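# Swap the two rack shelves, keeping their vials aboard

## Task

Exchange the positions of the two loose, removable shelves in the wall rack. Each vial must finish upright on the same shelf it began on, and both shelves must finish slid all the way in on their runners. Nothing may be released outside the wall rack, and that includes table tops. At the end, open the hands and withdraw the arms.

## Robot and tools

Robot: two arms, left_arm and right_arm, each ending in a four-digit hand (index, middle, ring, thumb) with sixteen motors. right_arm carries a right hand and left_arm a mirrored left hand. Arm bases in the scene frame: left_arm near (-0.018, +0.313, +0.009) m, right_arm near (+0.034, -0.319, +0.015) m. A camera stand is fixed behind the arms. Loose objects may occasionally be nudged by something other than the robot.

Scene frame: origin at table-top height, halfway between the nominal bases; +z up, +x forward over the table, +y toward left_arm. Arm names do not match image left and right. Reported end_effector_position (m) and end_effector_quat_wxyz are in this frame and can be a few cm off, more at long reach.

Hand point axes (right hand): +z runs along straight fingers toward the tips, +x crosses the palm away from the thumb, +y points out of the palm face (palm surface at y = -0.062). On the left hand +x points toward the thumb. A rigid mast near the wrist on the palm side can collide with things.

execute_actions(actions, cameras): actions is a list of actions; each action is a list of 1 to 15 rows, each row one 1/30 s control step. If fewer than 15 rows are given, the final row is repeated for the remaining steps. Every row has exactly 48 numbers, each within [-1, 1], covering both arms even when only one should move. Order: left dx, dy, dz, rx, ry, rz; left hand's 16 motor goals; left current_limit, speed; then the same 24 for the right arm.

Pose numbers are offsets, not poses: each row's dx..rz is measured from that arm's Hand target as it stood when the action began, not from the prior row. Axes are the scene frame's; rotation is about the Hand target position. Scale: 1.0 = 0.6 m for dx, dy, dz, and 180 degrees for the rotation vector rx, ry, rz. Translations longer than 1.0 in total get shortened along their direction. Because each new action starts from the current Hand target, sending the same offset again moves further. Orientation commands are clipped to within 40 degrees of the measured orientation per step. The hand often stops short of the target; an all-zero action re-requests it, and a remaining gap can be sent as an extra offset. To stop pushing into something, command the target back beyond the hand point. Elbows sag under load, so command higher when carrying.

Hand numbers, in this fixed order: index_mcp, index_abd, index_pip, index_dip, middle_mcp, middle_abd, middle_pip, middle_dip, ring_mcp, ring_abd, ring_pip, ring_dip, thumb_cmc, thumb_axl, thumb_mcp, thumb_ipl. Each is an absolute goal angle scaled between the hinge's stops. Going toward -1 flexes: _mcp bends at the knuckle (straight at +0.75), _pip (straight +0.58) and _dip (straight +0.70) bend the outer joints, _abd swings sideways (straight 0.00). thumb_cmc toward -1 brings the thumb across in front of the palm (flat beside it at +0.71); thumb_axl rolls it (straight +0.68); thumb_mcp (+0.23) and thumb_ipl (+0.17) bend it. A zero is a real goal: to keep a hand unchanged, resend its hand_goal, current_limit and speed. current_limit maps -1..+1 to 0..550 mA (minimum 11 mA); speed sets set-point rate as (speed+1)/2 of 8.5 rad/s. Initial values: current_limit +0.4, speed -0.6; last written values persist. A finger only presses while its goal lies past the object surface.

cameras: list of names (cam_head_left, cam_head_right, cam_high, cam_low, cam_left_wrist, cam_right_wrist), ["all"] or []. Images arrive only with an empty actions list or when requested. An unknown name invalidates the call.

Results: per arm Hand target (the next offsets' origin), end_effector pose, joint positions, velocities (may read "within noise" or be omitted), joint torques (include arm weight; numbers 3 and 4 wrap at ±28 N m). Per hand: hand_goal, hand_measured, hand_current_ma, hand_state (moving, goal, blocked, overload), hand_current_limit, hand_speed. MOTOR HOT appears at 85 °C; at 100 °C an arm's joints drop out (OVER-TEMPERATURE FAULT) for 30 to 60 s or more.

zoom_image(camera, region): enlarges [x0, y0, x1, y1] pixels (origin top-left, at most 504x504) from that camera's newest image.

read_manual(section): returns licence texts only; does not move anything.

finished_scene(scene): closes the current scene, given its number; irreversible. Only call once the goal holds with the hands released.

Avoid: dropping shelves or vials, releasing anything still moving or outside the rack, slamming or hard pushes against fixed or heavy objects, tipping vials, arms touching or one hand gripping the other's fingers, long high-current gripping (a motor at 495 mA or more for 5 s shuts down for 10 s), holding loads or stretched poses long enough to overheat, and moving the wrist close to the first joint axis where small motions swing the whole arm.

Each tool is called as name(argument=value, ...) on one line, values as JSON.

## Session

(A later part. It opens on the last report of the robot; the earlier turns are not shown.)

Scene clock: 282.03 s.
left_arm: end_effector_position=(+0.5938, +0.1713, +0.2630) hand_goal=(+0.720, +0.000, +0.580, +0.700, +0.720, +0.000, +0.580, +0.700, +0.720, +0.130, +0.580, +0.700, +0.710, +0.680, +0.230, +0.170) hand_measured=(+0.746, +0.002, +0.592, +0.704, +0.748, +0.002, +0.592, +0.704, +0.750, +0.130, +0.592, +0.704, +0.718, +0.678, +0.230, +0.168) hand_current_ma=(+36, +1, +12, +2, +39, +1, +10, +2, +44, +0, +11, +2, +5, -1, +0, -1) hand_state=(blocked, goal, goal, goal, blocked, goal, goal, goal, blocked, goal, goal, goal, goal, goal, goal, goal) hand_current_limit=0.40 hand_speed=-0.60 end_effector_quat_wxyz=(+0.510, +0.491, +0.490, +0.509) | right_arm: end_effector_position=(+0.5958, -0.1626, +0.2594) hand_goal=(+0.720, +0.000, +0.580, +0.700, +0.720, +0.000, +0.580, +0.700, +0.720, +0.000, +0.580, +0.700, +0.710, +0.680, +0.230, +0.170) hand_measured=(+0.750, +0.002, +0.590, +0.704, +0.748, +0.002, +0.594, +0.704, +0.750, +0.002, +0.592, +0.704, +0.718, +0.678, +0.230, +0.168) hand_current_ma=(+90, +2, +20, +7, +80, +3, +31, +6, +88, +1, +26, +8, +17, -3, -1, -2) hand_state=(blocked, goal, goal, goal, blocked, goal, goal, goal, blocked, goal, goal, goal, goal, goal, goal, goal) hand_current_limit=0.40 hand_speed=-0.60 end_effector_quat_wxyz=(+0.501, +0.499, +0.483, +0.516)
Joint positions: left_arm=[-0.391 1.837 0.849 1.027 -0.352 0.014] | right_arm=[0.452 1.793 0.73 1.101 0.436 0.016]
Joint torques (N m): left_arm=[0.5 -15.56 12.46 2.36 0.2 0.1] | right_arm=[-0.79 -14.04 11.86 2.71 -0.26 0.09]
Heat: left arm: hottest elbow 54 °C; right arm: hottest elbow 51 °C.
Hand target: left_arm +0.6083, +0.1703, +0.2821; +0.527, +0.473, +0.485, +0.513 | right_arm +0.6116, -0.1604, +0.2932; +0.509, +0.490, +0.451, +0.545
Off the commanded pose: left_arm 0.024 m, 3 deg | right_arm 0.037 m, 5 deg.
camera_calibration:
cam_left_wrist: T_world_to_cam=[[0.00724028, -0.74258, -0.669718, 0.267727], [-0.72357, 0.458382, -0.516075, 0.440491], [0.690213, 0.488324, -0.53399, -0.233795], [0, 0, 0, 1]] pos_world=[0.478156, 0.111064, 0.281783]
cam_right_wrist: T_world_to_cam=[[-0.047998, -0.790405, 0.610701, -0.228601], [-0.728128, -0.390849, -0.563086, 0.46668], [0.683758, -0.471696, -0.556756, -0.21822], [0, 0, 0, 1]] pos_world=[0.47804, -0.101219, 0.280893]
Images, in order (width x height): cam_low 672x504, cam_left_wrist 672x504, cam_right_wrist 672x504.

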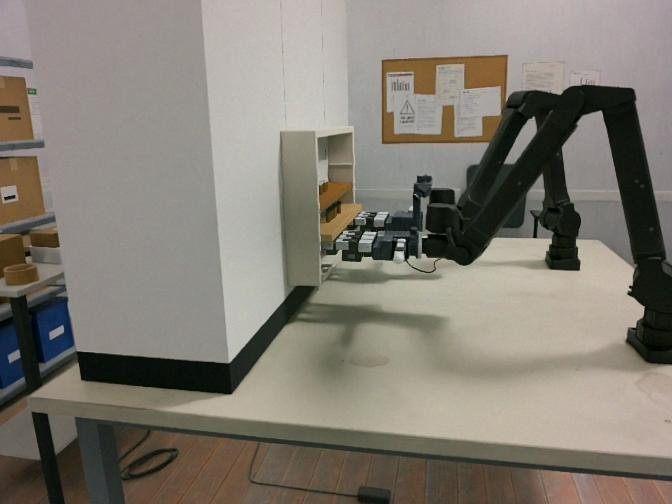

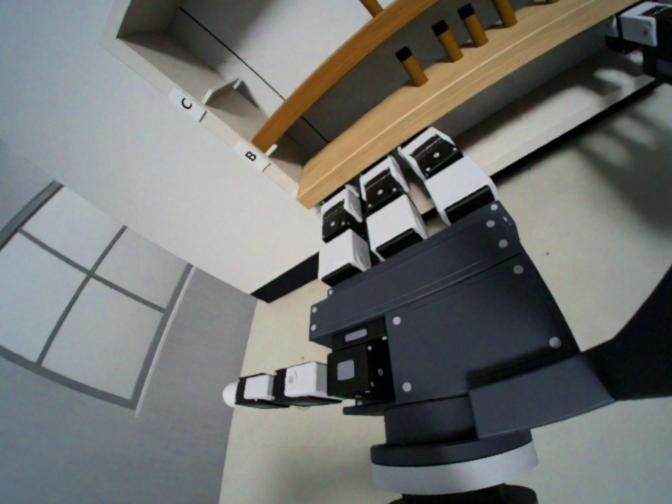

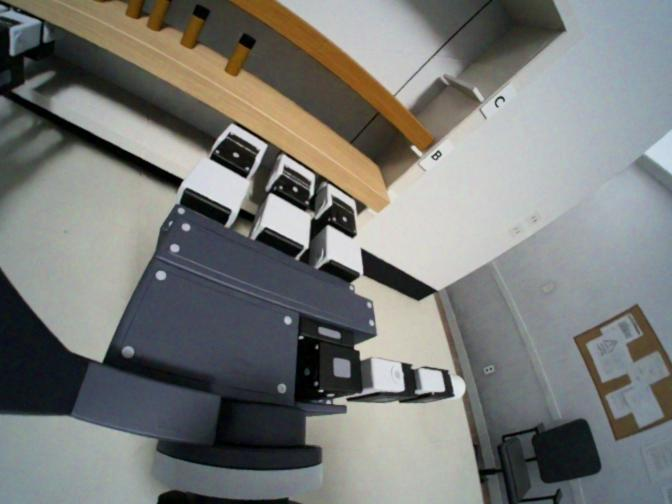

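execute_actions(actions=[[[0.006,0,0,0,0,0,0.72,0,0.58,0.7,0.72,0,0.58,0.7,0.72,0.13,0.58,0.7,0.71,0.68,0.23,0.17,0.4,-0.6,0.0055,0,0.001,0,0,0,0.72,0,0.58,0.7,0.72,0,0.58,0.7,0.72,0,0.58,0.7,0.71,0.68,0.23,0.17,0.4,-0.6]],[[0.006,0,0,0,0,0,0.72,0,0.58,0.7,0.72,0,0.58,0.7,0.72,0.13,0.58,0.7,0.71,0.68,0.23,0.17,0.4,-0.6,0.0055,0,0.001,0,0,0,0.72,0,0.58,0.7,0.72,0,0.58,0.7,0.72,0,0.58,0.7,0.71,0.68,0.23,0.17,0.4,-0.6]],[[0.006,0,0,0,0,0,0.72,0,0.58,0.7,0.72,0,0.58,0.7,0.72,0.13,0.58,0.7,0.71,0.68,0.23,0.17,0.4,-0.6,0.006,0,0,0,0,0,0.72,0,0.58,0.7,0.72,0,0.58,0.7,0.72,0,0.58,0.7,0.71,0.68,0.23,0.17,0.4,-0.6]],[[0.006,0,0,0,0,0,0.72,0,0.58,0.7,0.72,0,0.58,0.7,0.72,0.13,0.58,0.7,0.71,0.68,0.23,0.17,0.4,-0.6,0.006,0,0,0,0,0,0.72,0,0.58,0.7,0.72,0,0.58,0.7,0.72,0,0.58,0.7,0.71,0.68,0.23,0.17,0.4,-0.6]]], cameras=["cam_low","cam_high","cam_left_wrist","cam_right_wrist"])

zoom_image(camera="cam_low", region=[300, 170, 400, 270])

zoom_image(camera="cam_left_wrist", region=[220, 80, 380, 240])

zoom_image(camera="cam_right_wrist", region=[300, 80, 460, 240])

Scene clock: 285.43 s.
left_arm: end_effector_position=(+0.6080, +0.1712, +0.2624) hand_goal=(+0.720, +0.000, +0.580, +0.700, +0.720, +0.000, +0.580, +0.700, +0.720, +0.130, +0.580, +0.700, +0.710, +0.680, +0.230, +0.170) hand_measured=(+0.746, +0.002, +0.592, +0.704, +0.748, +0.002, +0.592, +0.704, +0.750, +0.130, +0.592, +0.704, +0.718, +0.678, +0.230, +0.168) hand_current_ma=(+36, +1, +12, +2, +39, +1, +10, +2, +44, +0, +11, +2, +5, -1, +0, -1) hand_state=(blocked, goal, goal, goal, blocked, goal, goal, goal, blocked, goal, goal, goal, goal, goal, goal, goal) hand_current_limit=0.40 hand_speed=-0.60 end_effector_quat_wxyz=(+0.510, +0.491, +0.490, +0.509) | right_arm: end_effector_position=(+0.6096, -0.1628, +0.2592) hand_goal=(+0.720, +0.000, +0.580, +0.700, +0.720, +0.000, +0.580, +0.700, +0.720, +0.000, +0.580, +0.700, +0.710, +0.680, +0.230, +0.170) hand_measured=(+0.750, +0.002, +0.590, +0.704, +0.748, +0.002, +0.594, +0.704, +0.750, +0.002, +0.592, +0.704, +0.718, +0.678, +0.230, +0.168) hand_current_ma=(+90, +2, +20, +7, +80, +3, +31, +6, +88, +1, +26, +8, +17, -3, -1, -2) hand_state=(blocked, goal, goal, goal, blocked, goal, goal, goal, blocked, goal, goal, goal, goal, goal, goal, goal) hand_current_limit=0.40 hand_speed=-0.60 end_effector_quat_wxyz=(+0.500, +0.500, +0.484, +0.515)
Joint positions: left_arm=[-0.381 1.86 0.889 1.009 -0.342 0.013] | right_arm=[0.439 1.812 0.766 1.081 0.424 0.017]
Joint torques (N m): left_arm=[0.67 -15.91 12.7 2.36 0.16 0.08] | right_arm=[-0.56 -14.45 12.05 2.73 -0.29 0.06]
Heat: left arm: hottest elbow 54 °C; right arm: hottest elbow 51 °C.
Hand target: left_arm +0.6227, +0.1705, +0.2819; +0.527, +0.473, +0.485, +0.514 | right_arm +0.6253, -0.1604, +0.2943; +0.509, +0.490, +0.451, +0.545
Off the commanded pose: left_arm 0.024 m, 3 deg | right_arm 0.039 m, 5 deg.
camera_calibration:
cam_left_wrist: T_world_to_cam=[[0.00657733, -0.742589, -0.669715, 0.267539], [-0.724072, 0.458381, -0.51537, 0.4506], [0.689693, 0.488312, -0.534673, -0.243366], [0, 0, 0, 1]] pos_world=[0.492355, 0.110963, 0.28128]
cam_right_wrist: T_world_to_cam=[[-0.047496, -0.79012, 0.61111, -0.228348], [-0.729859, -0.390234, -0.561269, 0.477092], [0.681946, -0.472682, -0.558141, -0.226527], [0, 0, 0, 1]] pos_world=[0.491844, -0.10132, 0.280889]
Images, in order (width x height): cam_high 672x504, cam_low 672x504, cam_left_wrist 672x504, cam_right_wrist 672x504.

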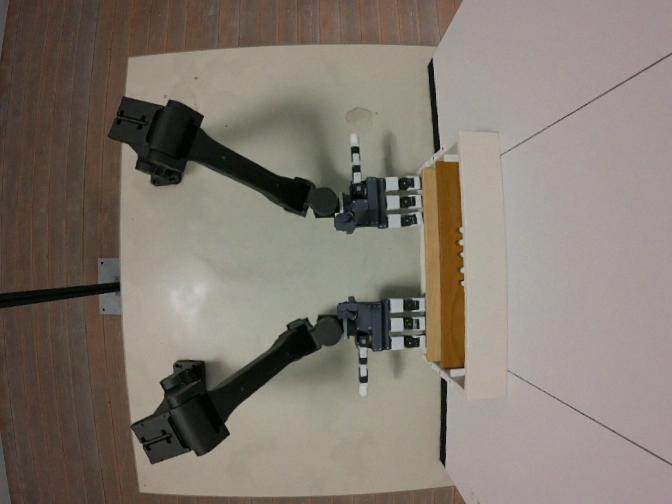

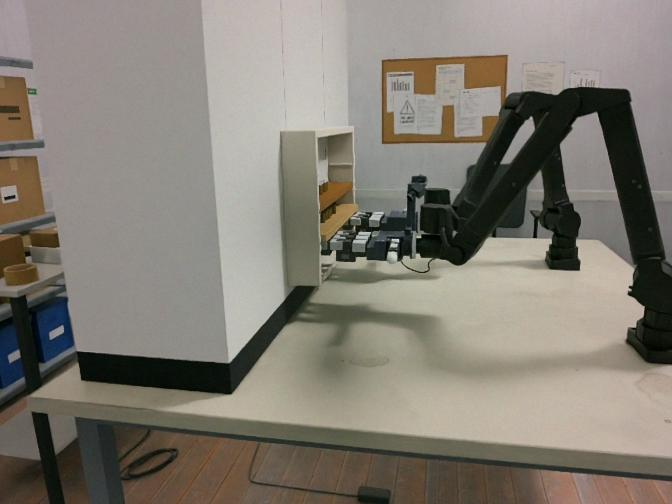

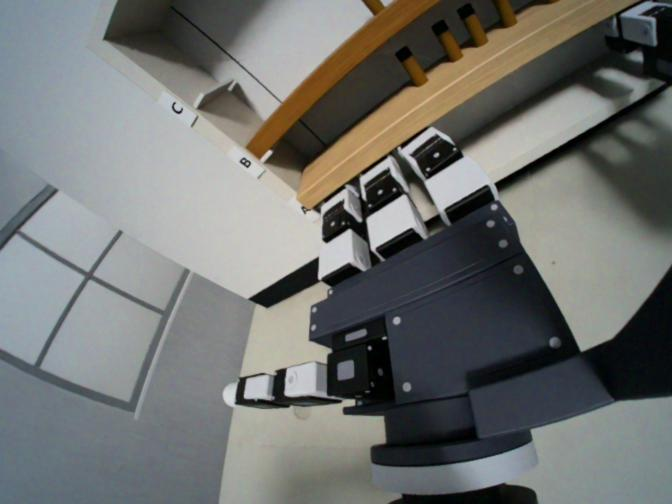

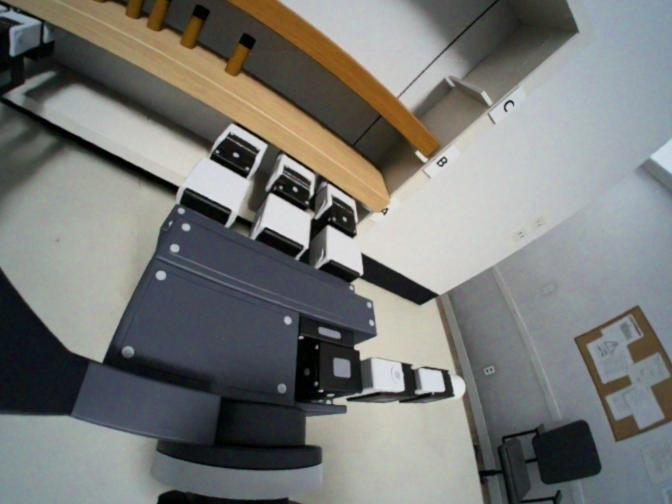

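Scaled by 5.040.

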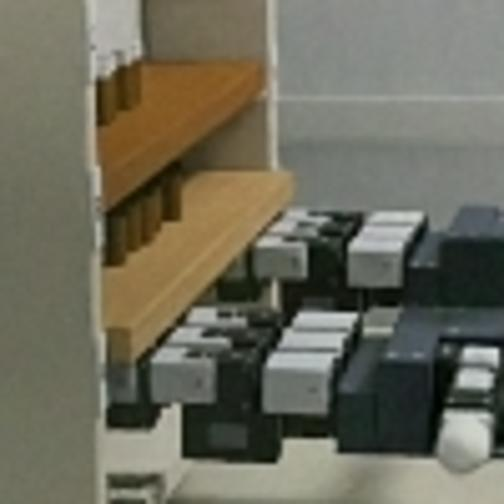

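Scaled by 3.150 from the camera's 672x504 image, which has a finer 960x720 frame.

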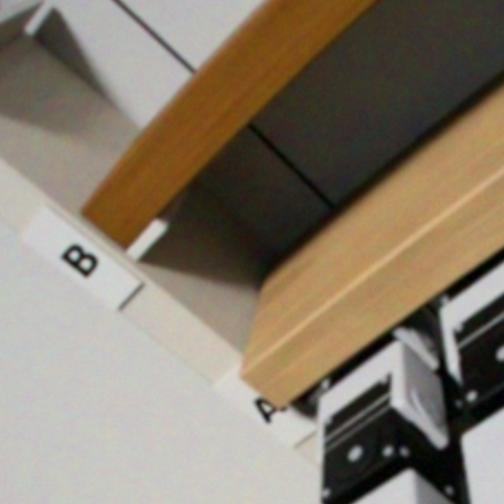

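Scaled by 3.150 from the camera's 672x504 image, which has a finer 960x720 frame.

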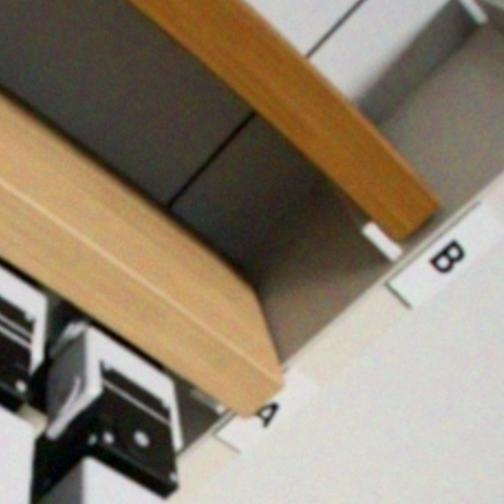

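execute_actions(actions=[[[0.006,0,0,0,0,0,0.72,0,0.58,0.7,0.72,0,0.58,0.7,0.72,0.13,0.58,0.7,0.71,0.68,0.23,0.17,0.4,-0.6,0.006,0,0.001,0,0,0,0.72,0,0.58,0.7,0.72,0,0.58,0.7,0.72,0,0.58,0.7,0.71,0.68,0.23,0.17,0.4,-0.6]],[[0.006,0,0,0,0,0,0.72,0,0.58,0.7,0.72,0,0.58,0.7,0.72,0.13,0.58,0.7,0.71,0.68,0.23,0.17,0.4,-0.6,0.006,0,0.001,0,0,0,0.72,0,0.58,0.7,0.72,0,0.58,0.7,0.72,0,0.58,0.7,0.71,0.68,0.23,0.17,0.4,-0.6]],[[0.006,0,0,0,0,0,0.72,0,0.58,0.7,0.72,0,0.58,0.7,0.72,0.13,0.58,0.7,0.71,0.68,0.23,0.17,0.4,-0.6,0.006,0,0,0,0,0,0.72,0,0.58,0.7,0.72,0,0.58,0.7,0.72,0,0.58,0.7,0.71,0.68,0.23,0.17,0.4,-0.6]]], cameras=["cam_low","cam_high","cam_left_wrist","cam_right_wrist"])

zoom_image(camera="cam_low", region=[300, 170, 400, 270])

zoom_image(camera="cam_left_wrist", region=[220, 80, 380, 240])

zoom_image(camera="cam_right_wrist", region=[300, 80, 460, 240])

Scene clock: 288.13 s.
left_arm: end_effector_position=(+0.6186, +0.1710, +0.2623) hand_goal=(+0.720, +0.000, +0.580, +0.700, +0.720, +0.000, +0.580, +0.700, +0.720, +0.130, +0.580, +0.700, +0.710, +0.680, +0.230, +0.170) hand_measured=(+0.746, +0.002, +0.592, +0.704, +0.748, +0.002, +0.592, +0.704, +0.750, +0.130, +0.592, +0.704, +0.718, +0.678, +0.230, +0.168) hand_current_ma=(+36, +1, +12, +2, +39, +1, +10, +2, +44, +0, +11, +2, +5, -1, +0, -1) hand_state=(blocked, goal, goal, goal, blocked, goal, goal, goal, blocked, goal, goal, goal, goal, goal, goal, goal) hand_current_limit=0.40 hand_speed=-0.60 end_effector_quat_wxyz=(+0.510, +0.492, +0.490, +0.508) | right_arm: end_effector_position=(+0.6203, -0.1628, +0.2591) hand_goal=(+0.720, +0.000, +0.580, +0.700, +0.720, +0.000, +0.580, +0.700, +0.720, +0.000, +0.580, +0.700, +0.710, +0.680, +0.230, +0.170) hand_measured=(+0.750, +0.002, +0.590, +0.704, +0.748, +0.002, +0.594, +0.704, +0.750, +0.002, +0.592, +0.704, +0.718, +0.678, +0.230, +0.168) hand_current_ma=(+90, +2, +20, +7, +80, +3, +31, +6, +88, +1, +26, +8, +17, -3, -1, -2) hand_state=(blocked, goal, goal, goal, blocked, goal, goal, goal, blocked, goal, goal, goal, goal, goal, goal, goal) hand_current_limit=0.40 hand_speed=-0.60 end_effector_quat_wxyz=(+0.500, +0.501, +0.484, +0.515)
Joint positions: left_arm=[-0.374 1.877 0.92 0.996 -0.335 0.013] | right_arm=[0.429 1.826 0.794 1.065 0.416 0.018]
Joint torques (N m): left_arm=[0.67 -16.15 12.86 2.44 0.17 0.1] | right_arm=[-0.62 -14.8 12.37 2.73 -0.28 0.11]
Heat: left arm: hottest elbow 54 °C; right arm: hottest elbow 51 °C.
Hand target: left_arm +0.6335, +0.1704, +0.2820; +0.527, +0.473, +0.485, +0.513 | right_arm +0.6362, -0.1605, +0.2955; +0.509, +0.490, +0.451, +0.545
Off the commanded pose: left_arm 0.025 m, 3 deg | right_arm 0.040 m, 5 deg.
camera_calibration:
cam_left_wrist: T_world_to_cam=[[0.00607976, -0.742865, -0.669414, 0.267448], [-0.724007, 0.458486, -0.515369, 0.458271], [0.689766, 0.487793, -0.535052, -0.250505], [0, 0, 0, 1]] pos_world=[0.502955, 0.110761, 0.281178]
cam_right_wrist: T_world_to_cam=[[-0.0468716, -0.789829, 0.611534, -0.228276], [-0.731246, -0.389935, -0.559669, 0.485477], [0.680501, -0.473414, -0.559282, -0.232833], [0, 0, 0, 1]] pos_world=[0.502746, -0.101221, 0.281086]
Images, in order (width x height): cam_high 672x504, cam_low 672x504, cam_left_wrist 672x504, cam_right_wrist 672x504.

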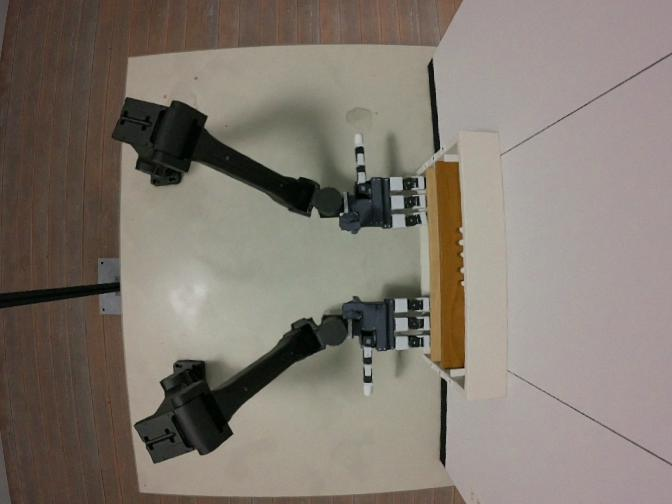

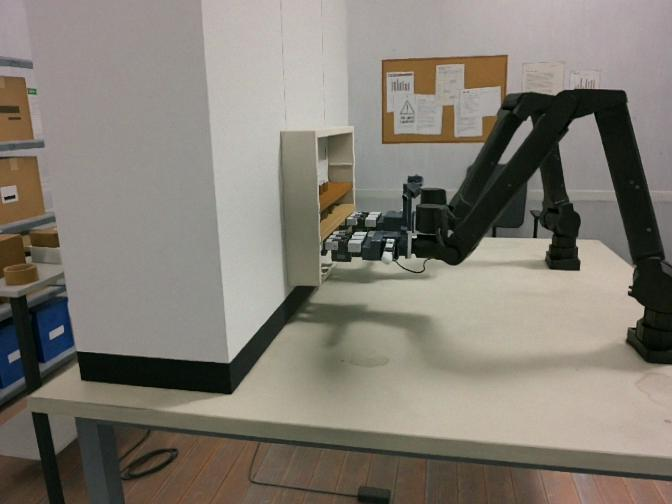

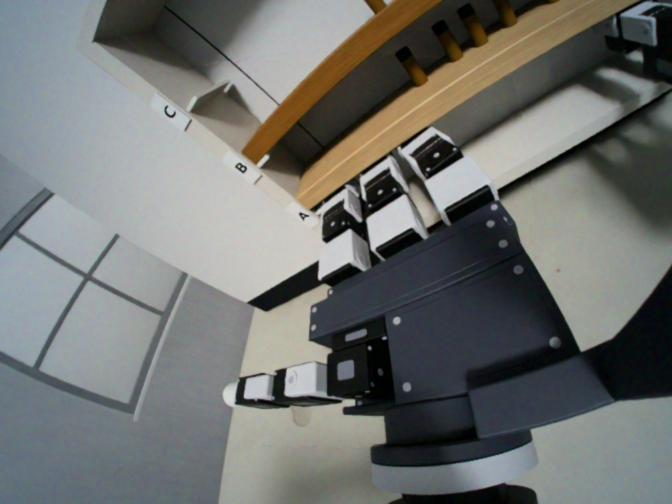

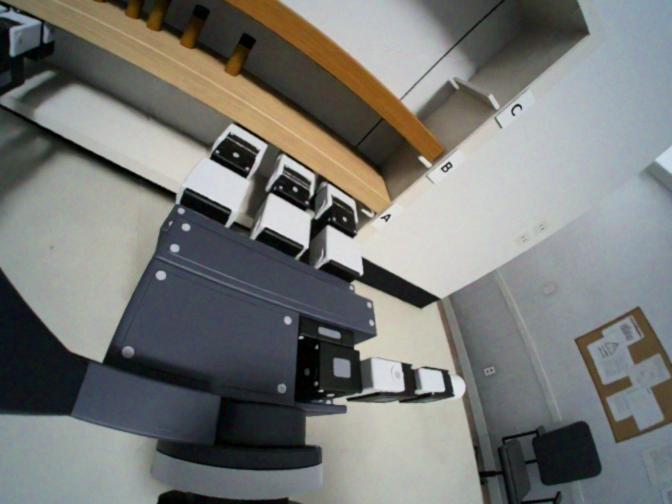

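Scaled by 5.040.

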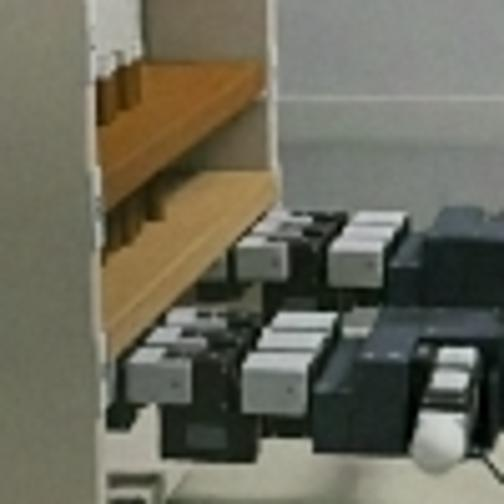

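Scaled by 3.150 from the camera's 672x504 image, which has a finer 960x720 frame.

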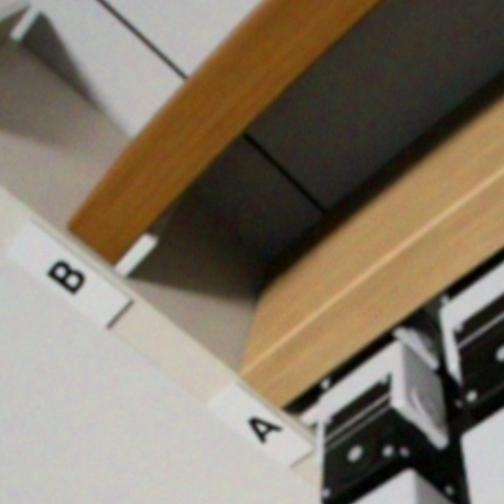

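Scaled by 3.150 from the camera's 672x504 image, which has a finer 960x720 frame.

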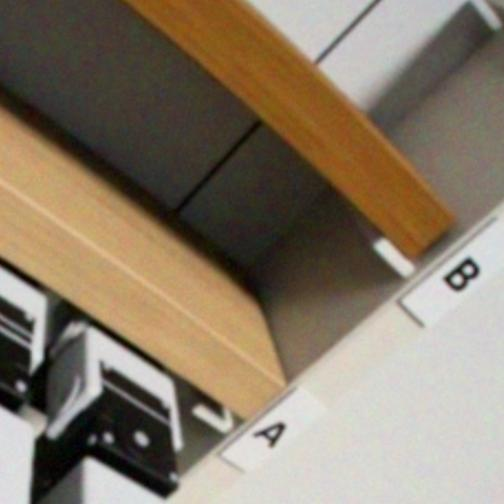

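execute_actions(actions=[[[0.006,0,0,0,0,0,0.72,0,0.58,0.7,0.72,0,0.58,0.7,0.72,0.13,0.58,0.7,0.71,0.68,0.23,0.17,0.4,-0.6,0.004,0,0,0,0,0,0.72,0,0.58,0.7,0.72,0,0.58,0.7,0.72,0,0.58,0.7,0.71,0.68,0.23,0.17,0.4,-0.6]],[[0.002,0,-0.005,0,0,0,0.72,0,0.58,0.7,0.72,0,0.58,0.7,0.72,0.13,0.58,0.7,0.71,0.68,0.23,0.17,0.4,-0.6,0.001,0,-0.004,0,0,0,0.72,0,0.58,0.7,0.72,0,0.58,0.7,0.72,0,0.58,0.7,0.71,0.68,0.23,0.17,0.4,-0.6]],[[0,0,-0.006,0,0,0,0.72,0,0.58,0.7,0.72,0,0.58,0.7,0.72,0.13,0.58,0.7,0.71,0.68,0.23,0.17,0.4,-0.6,0,0,-0.006,0,0,0,0.72,0,0.58,0.7,0.72,0,0.58,0.7,0.72,0,0.58,0.7,0.71,0.68,0.23,0.17,0.4,-0.6]],[[0,0,-0.006,0,0,0,0.72,0,0.58,0.7,0.72,0,0.58,0.7,0.72,0.13,0.58,0.7,0.71,0.68,0.23,0.17,0.4,-0.6,0,0,-0.006,0,0,0,0.72,0,0.58,0.7,0.72,0,0.58,0.7,0.72,0,0.58,0.7,0.71,0.68,0.23,0.17,0.4,-0.6]]], cameras=["cam_low"])

zoom_image(camera="cam_low", region=[300, 180, 380, 260])

Scene clock: 291.40 s.
left_arm: end_effector_position=(+0.6255, +0.1704, +0.2537) hand_goal=(+0.720, +0.000, +0.580, +0.700, +0.720, +0.000, +0.580, +0.700, +0.720, +0.130, +0.580, +0.700, +0.710, +0.680, +0.230, +0.170) hand_measured=(+0.746, +0.002, +0.594, +0.704, +0.746, +0.002, +0.592, +0.704, +0.748, +0.130, +0.590, +0.704, +0.718, +0.678, +0.230, +0.168) hand_current_ma=(+37, +1, +13, +2, +39, +1, +10, +2, +40, +0, +8, +2, +5, -1, +0, -1) hand_state=(blocked, goal, goal, goal, blocked, goal, goal, goal, blocked, goal, goal, goal, goal, goal, goal, goal) hand_current_limit=0.40 hand_speed=-0.60 end_effector_quat_wxyz=(+0.507, +0.495, +0.492, +0.506) | right_arm: end_effector_position=(+0.6260, -0.1627, +0.2521) hand_goal=(+0.720, +0.000, +0.580, +0.700, +0.720, +0.000, +0.580, +0.700, +0.720, +0.000, +0.580, +0.700, +0.710, +0.680, +0.230, +0.170) hand_measured=(+0.750, +0.002, +0.590, +0.704, +0.748, +0.002, +0.594, +0.704, +0.750, +0.002, +0.592, +0.704, +0.718, +0.678, +0.230, +0.168) hand_current_ma=(+86, +2, +18, +7, +80, +3, +31, +6, +88, +1, +26, +8, +17, -3, -1, -2) hand_state=(blocked, goal, goal, goal, blocked, goal, goal, goal, blocked, goal, goal, goal, goal, goal, goal, goal) hand_current_limit=0.40 hand_speed=-0.60 end_effector_quat_wxyz=(+0.499, +0.503, +0.486, +0.511)
Joint positions: left_arm=[-0.371 1.9 0.936 0.992 -0.332 0.01] | right_arm=[0.426 1.847 0.807 1.063 0.414 0.019]
Joint torques (N m): left_arm=[0.62 -16.09 12.51 3.37 0.14 0.1] | right_arm=[-0.62 -14.45 11.81 3.63 -0.33 0.08]
Heat: left arm: hottest elbow 54 °C; right arm: hottest elbow 52 °C.
Hand target: left_arm +0.6382, +0.1703, +0.2718; +0.527, +0.473, +0.485, +0.514 | right_arm +0.6391, -0.1605, +0.2860; +0.509, +0.490, +0.451, +0.545
Off the commanded pose: left_arm 0.022 m, 4 deg | right_arm 0.036 m, 6 deg.
Images, in order (width x height): cam_low 672x504.

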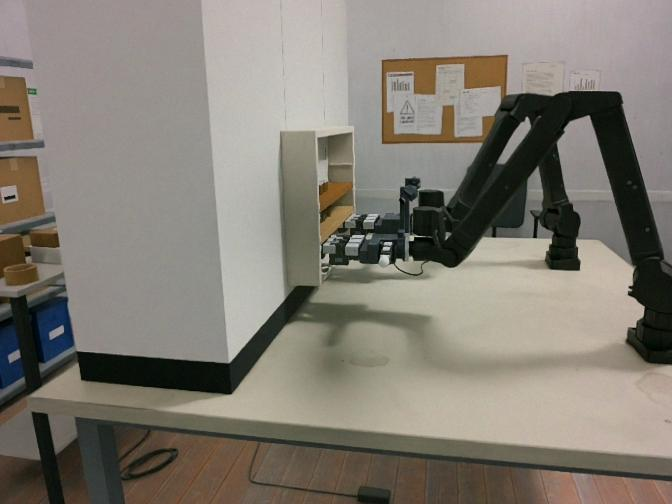

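Scaled by 6.300.

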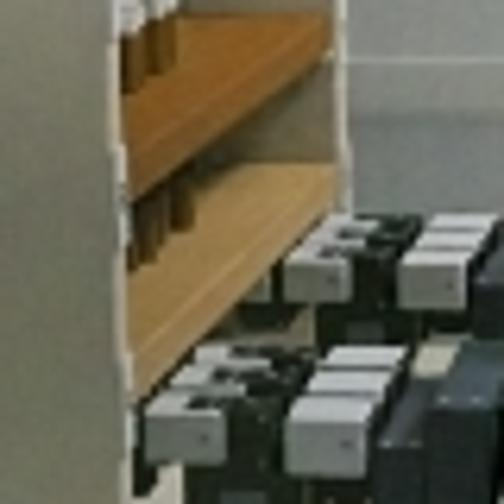

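Touching down. Continue lowering.

execute_actions(actions=[[[0,0,-0.008,0,0.002,0,0.72,0,0.58,0.7,0.72,0,0.58,0.7,0.72,0.13,0.58,0.7,0.71,0.68,0.23,0.17,0.4,-0.6,0,0,-0.008,0,0.002,0,0.72,0,0.58,0.7,0.72,0,0.58,0.7,0.72,0,0.58,0.7,0.71,0.68,0.23,0.17,0.4,-0.6]],[[0,0,-0.008,0,0.002,0,0.72,0,0.58,0.7,0.72,0,0.58,0.7,0.72,0.13,0.58,0.7,0.71,0.68,0.23,0.17,0.4,-0.6,0,0,-0.008,0,0.002,0,0.72,0,0.58,0.7,0.72,0,0.58,0.7,0.72,0,0.58,0.7,0.71,0.68,0.23,0.17,0.4,-0.6]],[[0,0,-0.008,0,0.002,0,0.72,0,0.58,0.7,0.72,0,0.58,0.7,0.72,0.13,0.58,0.7,0.71,0.68,0.23,0.17,0.4,-0.6,0,0,-0.01,0,0.002,0,0.72,0,0.58,0.7,0.72,0,0.58,0.7,0.72,0,0.58,0.7,0.71,0.68,0.23,0.17,0.4,-0.6]],[[0,0,-0.008,0,0.002,0,0.72,0,0.58,0.7,0.72,0,0.58,0.7,0.72,0.13,0.58,0.7,0.71,0.68,0.23,0.17,0.4,-0.6,0,0,-0.01,0,0.002,0,0.72,0,0.58,0.7,0.72,0,0.58,0.7,0.72,0,0.58,0.7,0.71,0.68,0.23,0.17,0.4,-0.6]]], cameras=["cam_low"])

zoom_image(camera="cam_low", region=[300, 180, 380, 260])

Scene clock: 294.77 s.
left_arm: end_effector_position=(+0.6271, +0.1701, +0.2492) hand_goal=(+0.720, +0.000, +0.580, +0.700, +0.720, +0.000, +0.580, +0.700, +0.720, +0.130, +0.580, +0.700, +0.710, +0.680, +0.230, +0.170) hand_measured=(+0.740, +0.002, +0.588, +0.704, +0.740, +0.002, +0.588, +0.704, +0.744, +0.130, +0.588, +0.704, +0.718, +0.678, +0.230, +0.168) hand_current_ma=(+25, +1, +6, +2, +24, +1, +5, +2, +32, +0, +6, +2, +5, -1, +0, -1) hand_state=(blocked, goal, goal, goal, goal, goal, goal, goal, blocked, goal, goal, goal, goal, goal, goal, goal) hand_current_limit=0.40 hand_speed=-0.60 end_effector_quat_wxyz=(+0.509, +0.493, +0.493, +0.505) | right_arm: end_effector_position=(+0.6277, -0.1629, +0.2461) hand_goal=(+0.720, +0.000, +0.580, +0.700, +0.720, +0.000, +0.580, +0.700, +0.720, +0.000, +0.580, +0.700, +0.710, +0.680, +0.230, +0.170) hand_measured=(+0.744, +0.002, +0.586, +0.704, +0.740, +0.002, +0.588, +0.704, +0.742, +0.002, +0.588, +0.704, +0.718, +0.678, +0.230, +0.168) hand_current_ma=(+64, +2, +12, +6, +53, +3, +16, +5, +59, +1, +14, +6, +17, -3, -1, -2) hand_state=(blocked, goal, goal, goal, blocked, goal, goal, goal, blocked, goal, goal, goal, goal, goal, goal, goal) hand_current_limit=0.40 hand_speed=-0.60 end_effector_quat_wxyz=(+0.498, +0.504, +0.480, +0.518)
Joint positions: left_arm=[-0.371 1.916 0.941 1.005 -0.331 0.006] | right_arm=[0.426 1.873 0.815 1.092 0.414 0.03]
Joint torques (N m): left_arm=[0.5 -15.15 11.38 3.12 0.08 0.08] | right_arm=[-0.44 -13.8 10.55 3.11 -0.22 0.07]
Heat: left arm: hottest elbow 54 °C; right arm: hottest elbow 52 °C.
Hand target: left_arm +0.6383, +0.1702, +0.2525; +0.521, +0.479, +0.491, +0.508 | right_arm +0.6392, -0.1605, +0.2644; +0.504, +0.497, +0.457, +0.539
Off the commanded pose: left_arm 0.012 m, 2 deg | right_arm 0.022 m, 4 deg.
Images, in order (width x height): cam_low 672x504.

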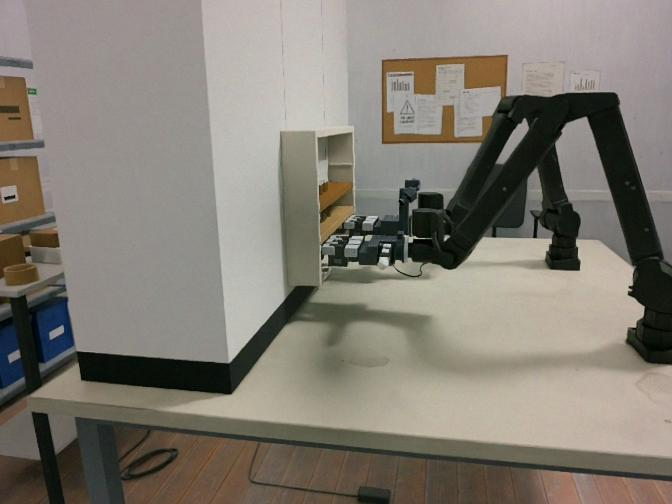

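Scaled by 6.300.

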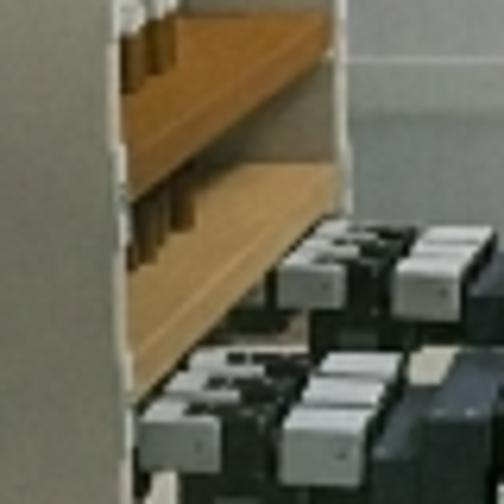

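execute_actions(actions=[[[0,0,-0.012,0,0,0,0.74,0,0.58,0.7,0.74,0,0.58,0.7,0.74,0.13,0.58,0.7,0.71,0.68,0.23,0.17,0.4,-0.6,0,0,-0.012,0,0,0,0.74,0,0.58,0.7,0.74,0,0.58,0.7,0.74,0,0.58,0.7,0.71,0.68,0.23,0.17,0.4,-0.6]],[[0,0,-0.012,0,0,0,0.74,0,0.58,0.7,0.74,0,0.58,0.7,0.74,0.13,0.58,0.7,0.71,0.68,0.23,0.17,0.4,-0.6,0,0,-0.012,0,0,0,0.74,0,0.58,0.7,0.74,0,0.58,0.7,0.74,0,0.58,0.7,0.71,0.68,0.23,0.17,0.4,-0.6]],[[-0.025,0,-0.01,0,0,0,0.74,0,0.58,0.7,0.74,0,0.58,0.7,0.74,0.13,0.58,0.7,0.71,0.68,0.23,0.17,0.4,-0.6,-0.025,0,-0.01,0,0,0,0.74,0,0.58,0.7,0.74,0,0.58,0.7,0.74,0,0.58,0.7,0.71,0.68,0.23,0.17,0.4,-0.6]]], cameras=[])

Scene clock: 297.50 s.
left_arm: end_effector_position=(+0.6248, +0.1714, +0.2435) hand_goal=(+0.740, +0.000, +0.580, +0.700, +0.740, +0.000, +0.580, +0.700, +0.740, +0.130, +0.580, +0.700, +0.710, +0.680, +0.230, +0.170) hand_measured=(+0.748, +0.002, +0.588, +0.704, +0.748, +0.002, +0.586, +0.704, +0.750, +0.130, +0.588, +0.704, +0.718, +0.678, +0.230, +0.168) hand_current_ma=(+6, +1, +6, +2, +6, +1, +4, +2, +8, +0, +6, +1, +5, -1, +0, -1) hand_state=(goal, goal, goal, goal, goal, goal, goal, goal, goal, goal, goal, goal, goal, goal, goal, goal) hand_current_limit=0.40 hand_speed=-0.60 end_effector_quat_wxyz=(+0.520, +0.480, +0.488, +0.512) | right_arm: end_effector_position=(+0.6258, -0.1644, +0.2412) hand_goal=(+0.740, +0.000, +0.580, +0.700, +0.740, +0.000, +0.580, +0.700, +0.740, +0.000, +0.580, +0.700, +0.710, +0.680, +0.230, +0.170) hand_measured=(+0.750, +0.002, +0.586, +0.704, +0.748, +0.002, +0.588, +0.704, +0.748, +0.002, +0.588, +0.704, +0.718, +0.678, +0.230, +0.168) hand_current_ma=(+20, +2, +11, +6, +16, +3, +15, +5, +18, +1, +13, +5, +17, -3, -1, -2) hand_state=(goal, goal, goal, goal, goal, goal, goal, goal, goal, goal, goal, goal, goal, goal, goal, goal) hand_current_limit=0.40 hand_speed=-0.60 end_effector_quat_wxyz=(+0.504, +0.500, +0.464, +0.529)
Joint positions: left_arm=[-0.371 1.952 0.944 1.077 -0.334 0.006] | right_arm=[0.427 1.913 0.822 1.167 0.422 0.031]
Joint torques (N m): left_arm=[-0.09 -16.15 7.34 3.03 -0.17 0.08] | right_arm=[0.56 -14.33 6.42 3.11 -0.07 0.06]
Heat: left arm: hottest elbow 54 °C; right arm: hottest elbow 51 °C.
Hand target: left_arm +0.6233, +0.1703, +0.2323; +0.521, +0.479, +0.491, +0.508 | right_arm +0.6242, -0.1604, +0.2440; +0.504, +0.497, +0.457, +0.539
Off the commanded pose: left_arm 0.011 m, 1 deg | right_arm 0.005 m, 1 deg.
No camera images: "cameras" was empty.

execute_actions(actions=[[[-0.015,0,-0.014,0,0.006,0,0.74,0,0.58,0.7,0.74,0,0.58,0.7,0.74,0.13,0.58,0.7,0.71,0.68,0.23,0.17,0.4,-0.6,-0.015,0,-0.014,0,0.008,0,0.74,0,0.58,0.7,0.74,0,0.58,0.7,0.74,0,0.58,0.7,0.71,0.68,0.23,0.17,0.4,-0.6]],[[-0.03,0,0,0,0,0,0.74,0,0.58,0.7,0.74,0,0.58,0.7,0.74,0.13,0.58,0.7,0.71,0.68,0.23,0.17,0.4,-0.6,-0.03,0,0,0,0,0,0.74,0,0.58,0.7,0.74,0,0.58,0.7,0.74,0,0.58,0.7,0.71,0.68,0.23,0.17,0.4,-0.6]],[[-0.04,0,0,0,0,0,0.74,0,0.58,0.7,0.74,0,0.58,0.7,0.74,0,0.58,0.7,0.71,0.68,0.23,0.17,0.4,-0.6,-0.04,0,0,0,0,0,0.74,0,0.58,0.7,0.74,0,0.58,0.7,0.74,0,0.58,0.7,0.71,0.68,0.23,0.17,0.4,-0.6]],[[-0.05,0,0,0,0,0,0.74,0,0.58,0.7,0.74,0,0.58,0.7,0.74,0,0.58,0.7,0.71,0.68,0.23,0.17,0.4,-0.6,-0.05,0,0,0,0,0,0.74,0,0.58,0.7,0.74,0,0.58,0.7,0.74,0,0.58,0.7,0.71,0.68,0.23,0.17,0.4,-0.6]]], cameras=["cam_low","cam_high","cam_head_left","cam_left_wrist","cam_right_wrist"])

zoom_image(camera="cam_low", region=[300, 180, 380, 260])

zoom_image(camera="cam_left_wrist", region=[220, 60, 420, 260])

zoom_image(camera="cam_right_wrist", region=[260, 60, 460, 260])

Scene clock: 301.27 s.
left_arm: end_effector_position=(+0.5444, +0.1715, +0.2173) hand_goal=(+0.740, +0.000, +0.580, +0.700, +0.740, +0.000, +0.580, +0.700, +0.740, +0.000, +0.580, +0.700, +0.710, +0.680, +0.230, +0.170) hand_measured=(+0.748, +0.002, +0.588, +0.704, +0.748, +0.002, +0.586, +0.704, +0.750, +0.002, +0.588, +0.704, +0.718, +0.678, +0.230, +0.168) hand_current_ma=(+6, +1, +5, +2, +6, +1, +4, +1, +8, +1, +5, +1, +5, -1, +0, -1) hand_state=(goal, goal, goal, goal, goal, goal, goal, goal, goal, goal, goal, goal, goal, goal, goal, goal) hand_current_limit=0.40 hand_speed=-0.60 end_effector_quat_wxyz=(+0.506, +0.494, +0.498, +0.503) | right_arm: end_effector_position=(+0.5470, -0.1599, +0.2161) hand_goal=(+0.740, +0.000, +0.580, +0.700, +0.740, +0.000, +0.580, +0.700, +0.740, +0.000, +0.580, +0.700, +0.710, +0.680, +0.230, +0.170) hand_measured=(+0.750, +0.002, +0.586, +0.704, +0.748, +0.002, +0.588, +0.704, +0.750, +0.000, +0.586, +0.704, +0.718, +0.678, +0.230, +0.168) hand_current_ma=(+20, +1, +10, +6, +17, +2, +14, +4, +19, +1, +12, +5, +17, -3, -1, -2) hand_state=(goal, goal, goal, goal, goal, goal, goal, goal, goal, goal, goal, goal, goal, goal, goal, goal) hand_current_limit=0.40 hand_speed=-0.60 end_effector_quat_wxyz=(+0.494, +0.509, +0.481, +0.515)
Joint positions: left_arm=[-0.435 1.879 0.708 1.19 -0.4 0.001] | right_arm=[0.519 1.857 0.609 1.269 0.51 0.039]
Joint torques (N m): left_arm=[-0.15 -15.27 6.5 3.03 -0.16 0.09] | right_arm=[0.09 -14.8 4.93 3.02 -0.05 0.01]
Heat: left arm: hottest elbow 53 °C; right arm: hottest elbow 51 °C.
Hand target: left_arm +0.5424, +0.1703, +0.2237; +0.516, +0.484, +0.496, +0.503 | right_arm +0.5431, -0.1604, +0.2355; +0.498, +0.504, +0.463, +0.533
Off the commanded pose: left_arm 0.007 m, 2 deg | right_arm 0.020 m, 3 deg.
camera_calibration:
cam_left_wrist: T_world_to_cam=[[-0.00360183, -0.7474, -0.664364, 0.243279], [-0.735701, 0.451958, -0.504458, 0.386178], [0.677297, 0.486956, -0.551491, -0.213117], [0, 0, 0, 1]] pos_world=[0.429331, 0.111069, 0.238904]
cam_right_wrist: T_world_to_cam=[[-0.0434796, -0.800663, 0.597535, -0.203698], [-0.739792, -0.37616, -0.557863, 0.415497], [0.671429, -0.466308, -0.575969, -0.195908], [0, 0, 0, 1]] pos_world=[0.430064, -0.0981535, 0.24067]
Images, in order (width x height): cam_head_left 672x504, cam_high 672x504, cam_low 672x504, cam_left_wrist 672x504, cam_right_wrist 672x504.

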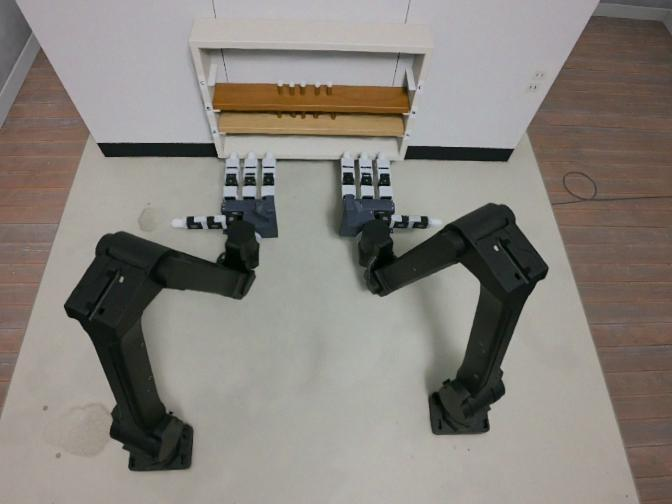

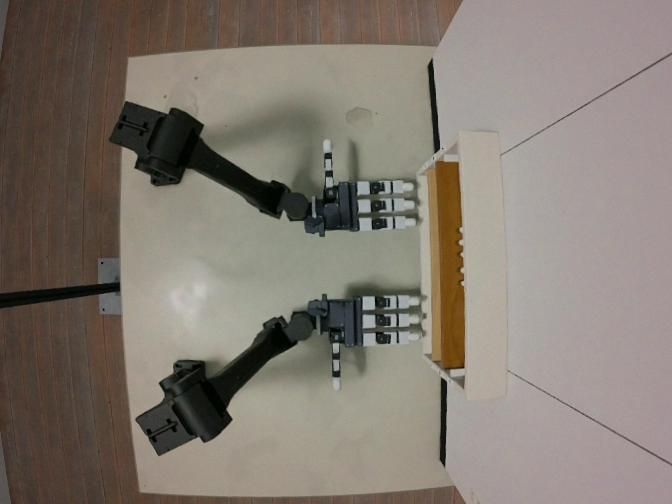

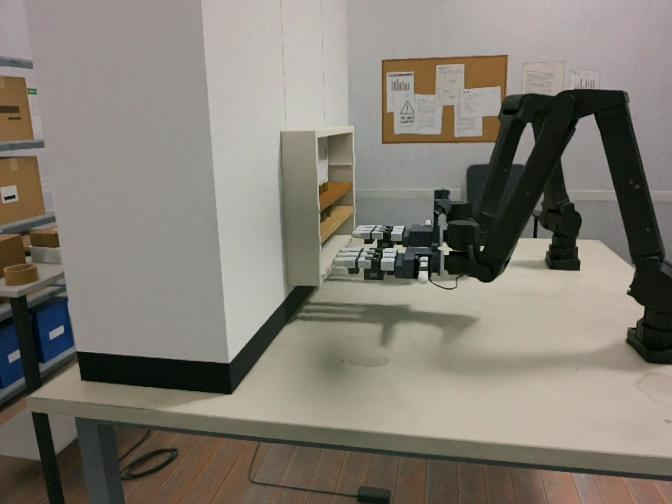

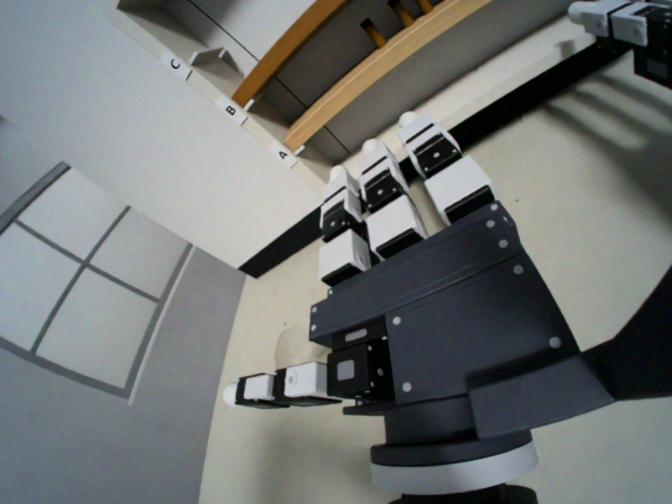

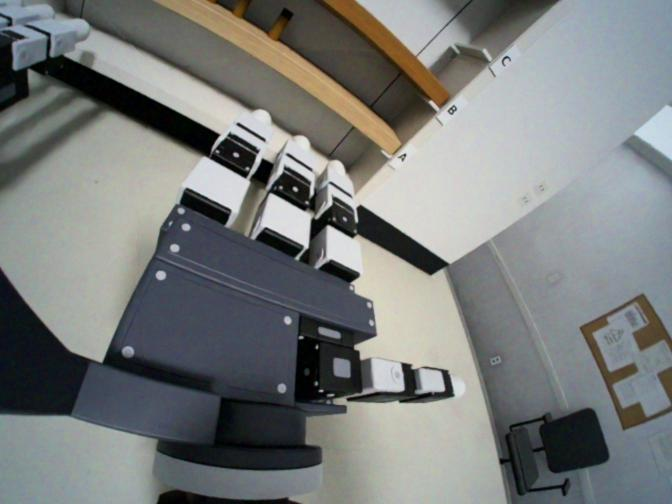

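Scaled by 6.300.

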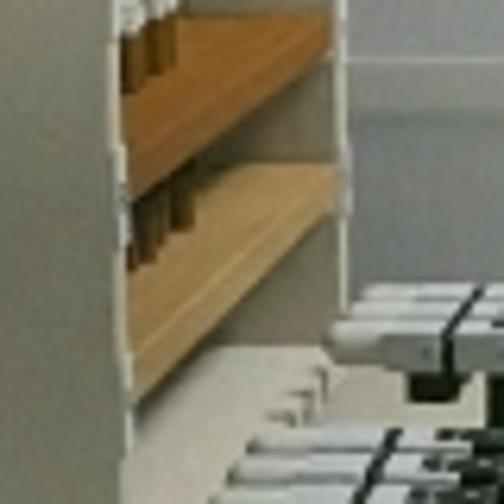

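Scaled by 2.520 from the camera's 672x504 image, which has a finer 960x720 frame.

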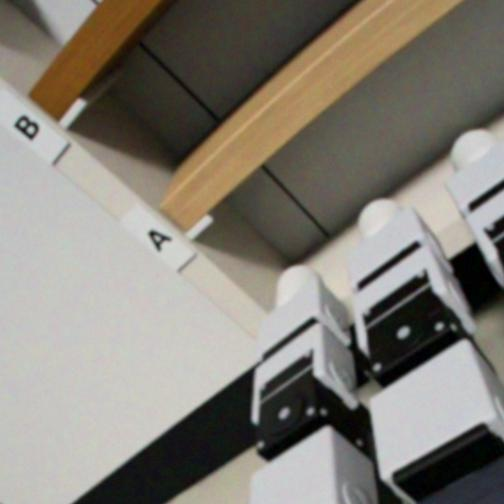

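Scaled by 2.520 from the camera's 672x504 image, which has a finer 960x720 frame.

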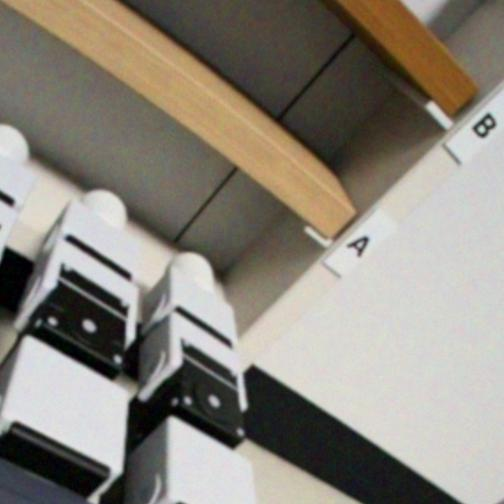

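execute_actions(actions=[[[-0.02,0,0.045,0,0,0,0.75,0,0.58,0.7,0.75,0,0.58,0.7,0.75,0.13,0.58,0.7,0.71,0.68,0.23,0.17,0.4,-0.6,-0.02,-0.006,0.045,0,0,0,0.75,0,0.58,0.7,0.75,0,0.58,0.7,0.75,0,0.58,0.7,0.71,0.68,0.23,0.17,0.4,-0.6]],[[0,0,0.045,0,0,0,0.75,0,0.58,0.7,0.75,0,0.58,0.7,0.75,0.13,0.58,0.7,0.71,0.68,0.23,0.17,0.4,-0.6,0,0,0.045,0,0,0,0.75,0,0.58,0.7,0.75,0,0.58,0.7,0.75,0,0.58,0.7,0.71,0.68,0.23,0.17,0.4,-0.6]],[[0,0,0.04,0,0,0,0.75,0,0.58,0.7,0.75,0,0.58,0.7,0.75,0.13,0.58,0.7,0.71,0.68,0.23,0.17,0.4,-0.6,0,0,0.045,0,0,0,0.75,0,0.58,0.7,0.75,0,0.58,0.7,0.75,0,0.58,0.7,0.71,0.68,0.23,0.17,0.4,-0.6]],[[0.02,0,0.03,0,0,0,0.75,0,0.58,0.7,0.75,0,0.58,0.7,0.75,0.13,0.58,0.7,0.71,0.68,0.23,0.17,0.4,-0.6,0.02,0,0.034,0,0,0,0.75,0,0.58,0.7,0.75,0,0.58,0.7,0.75,0,0.58,0.7,0.71,0.68,0.23,0.17,0.4,-0.6]]], cameras=[])

Scene clock: 305.40 s.
left_arm: end_effector_position=(+0.5338, +0.1725, +0.3029) hand_goal=(+0.750, +0.000, +0.580, +0.700, +0.750, +0.000, +0.580, +0.700, +0.750, +0.130, +0.580, +0.700, +0.710, +0.680, +0.230, +0.170) hand_measured=(+0.758, +0.002, +0.586, +0.704, +0.758, +0.002, +0.584, +0.704, +0.760, +0.128, +0.586, +0.702, +0.718, +0.678, +0.230, +0.168) hand_current_ma=(+7, +1, +4, +2, +7, +1, +2, +1, +9, -1, +3, +1, +5, -1, +0, -1) hand_state=(goal, goal, goal, goal, goal, goal, goal, goal, goal, goal, goal, goal, goal, goal, goal, goal) hand_current_limit=0.40 hand_speed=-0.60 end_effector_quat_wxyz=(+0.504, +0.496, +0.498, +0.502) | right_arm: end_effector_position=(+0.5341, -0.1653, +0.3042) hand_goal=(+0.750, +0.000, +0.580, +0.700, +0.750, +0.000, +0.580, +0.700, +0.750, +0.000, +0.580, +0.700, +0.710, +0.680, +0.230, +0.170) hand_measured=(+0.760, +0.002, +0.584, +0.704, +0.758, +0.002, +0.586, +0.702, +0.760, +0.000, +0.586, +0.704, +0.720, +0.678, +0.230, +0.168) hand_current_ma=(+23, +1, +8, +5, +19, +2, +10, +4, +21, +1, +8, +5, +18, -3, -1, -2) hand_state=(goal, goal, goal, goal, goal, goal, goal, goal, goal, goal, goal, goal, goal, goal, goal, goal) hand_current_limit=0.40 hand_speed=-0.60 end_effector_quat_wxyz=(+0.491, +0.510, +0.488, +0.510)
Joint positions: left_arm=[-0.443 1.608 0.702 0.919 -0.408 0.001] | right_arm=[0.521 1.527 0.589 0.943 0.508 0.039]
Joint torques (N m): left_arm=[0.32 -13.57 11.7 1.81 0.1 0.11] | right_arm=[-0.56 -12.28 11.48 1.89 -0.25 0.01]
Heat: left arm: hottest elbow 53 °C; right arm: hottest elbow 51 °C.
Hand target: left_arm +0.5424, +0.1703, +0.3197; +0.516, +0.484, +0.496, +0.503 | right_arm +0.5431, -0.1641, +0.3370; +0.498, +0.504, +0.463, +0.533
Off the commanded pose: left_arm 0.019 m, 2 deg | right_arm 0.034 m, 4 deg.
No camera images: "cameras" was empty.

execute_actions(actions=[[[0.015,0,0.02,0,-0.004,0,0.75,0,0.58,0.7,0.75,0,0.58,0.7,0.75,0.13,0.58,0.7,0.71,0.68,0.23,0.17,0.4,-0.6,0.015,0,0.015,0,-0.004,0,0.75,0,0.58,0.7,0.75,0,0.58,0.7,0.75,0,0.58,0.7,0.71,0.68,0.23,0.17,0.4,-0.6]],[[0.015,0,0.006,0,-0.002,0,0.75,0,0.58,0.7,0.75,0,0.58,0.7,0.75,0.13,0.58,0.7,0.71,0.68,0.23,0.17,0.4,-0.6,0.015,0,0.003,0,-0.002,0,0.75,0,0.58,0.7,0.75,0,0.58,0.7,0.75,0,0.58,0.7,0.71,0.68,0.23,0.17,0.4,-0.6]]], cameras=["cam_low"])

zoom_image(camera="cam_low", region=[300, 150, 400, 250])

Scene clock: 307.43 s.
left_arm: end_effector_position=(+0.5488, +0.1702, +0.3262) hand_goal=(+0.750, +0.000, +0.580, +0.700, +0.750, +0.000, +0.580, +0.700, +0.750, +0.130, +0.580, +0.700, +0.710, +0.680, +0.230, +0.170) hand_measured=(+0.758, +0.002, +0.586, +0.704, +0.758, +0.002, +0.584, +0.704, +0.760, +0.128, +0.586, +0.702, +0.718, +0.678, +0.230, +0.168) hand_current_ma=(+7, +1, +4, +2, +7, +1, +2, +1, +9, -1, +3, +1, +5, -1, +0, -1) hand_state=(goal, goal, goal, goal, goal, goal, goal, goal, goal, goal, goal, goal, goal, goal, goal, goal) hand_current_limit=0.40 hand_speed=-0.60 end_effector_quat_wxyz=(+0.517, +0.486, +0.492, +0.505) | right_arm: end_effector_position=(+0.5491, -0.1665, +0.3263) hand_goal=(+0.750, +0.000, +0.580, +0.700, +0.750, +0.000, +0.580, +0.700, +0.750, +0.000, +0.580, +0.700, +0.710, +0.680, +0.230, +0.170) hand_measured=(+0.760, +0.002, +0.584, +0.704, +0.758, +0.002, +0.586, +0.702, +0.760, +0.000, +0.586, +0.704, +0.720, +0.678, +0.230, +0.168) hand_current_ma=(+23, +1, +8, +5, +19, +2, +10, +4, +21, +1, +8, +5, +18, -3, -1, -2) hand_state=(goal, goal, goal, goal, goal, goal, goal, goal, goal, goal, goal, goal, goal, goal, goal, goal) hand_current_limit=0.40 hand_speed=-0.60 end_effector_quat_wxyz=(+0.495, +0.504, +0.473, +0.526)
Joint positions: left_arm=[-0.431 1.606 0.762 0.893 -0.389 0.001] | right_arm=[0.499 1.527 0.644 0.932 0.484 0.039]
Joint torques (N m): left_arm=[0.73 -13.16 12.23 1.78 0.09 0.16] | right_arm=[-0.67 -10.81 11.84 1.98 -0.25 -0.05]
Heat: left arm: hottest elbow 53 °C; right arm: hottest elbow 51 °C.
Hand target: left_arm +0.5603, +0.1704, +0.3355; +0.521, +0.479, +0.491, +0.508 | right_arm +0.5612, -0.1641, +0.3478; +0.502, +0.499, +0.458, +0.537
Off the commanded pose: left_arm 0.015 m, 1 deg | right_arm 0.025 m, 2 deg.
Images, in order (width x height): cam_low 672x504.

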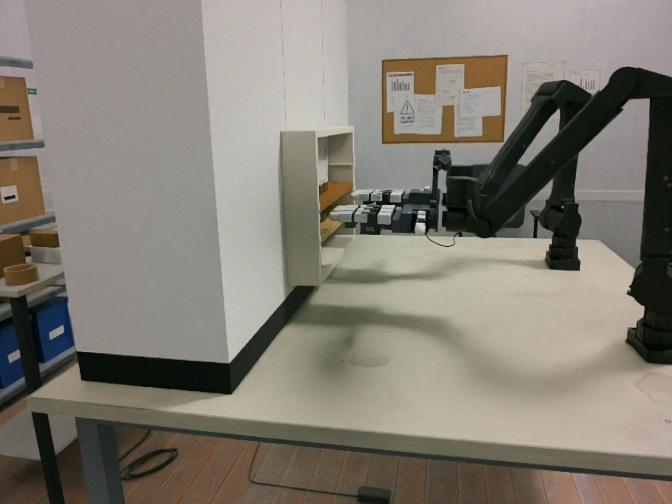

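Scaled by 5.040.

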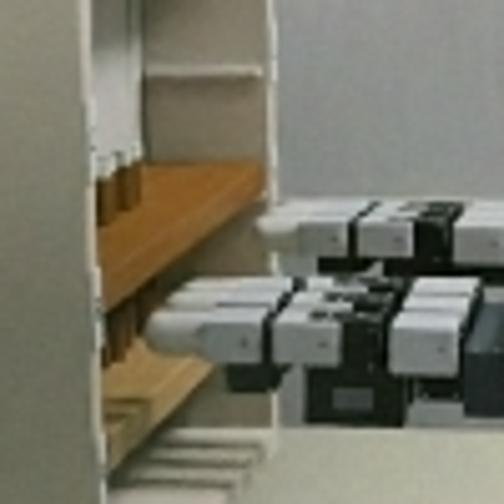

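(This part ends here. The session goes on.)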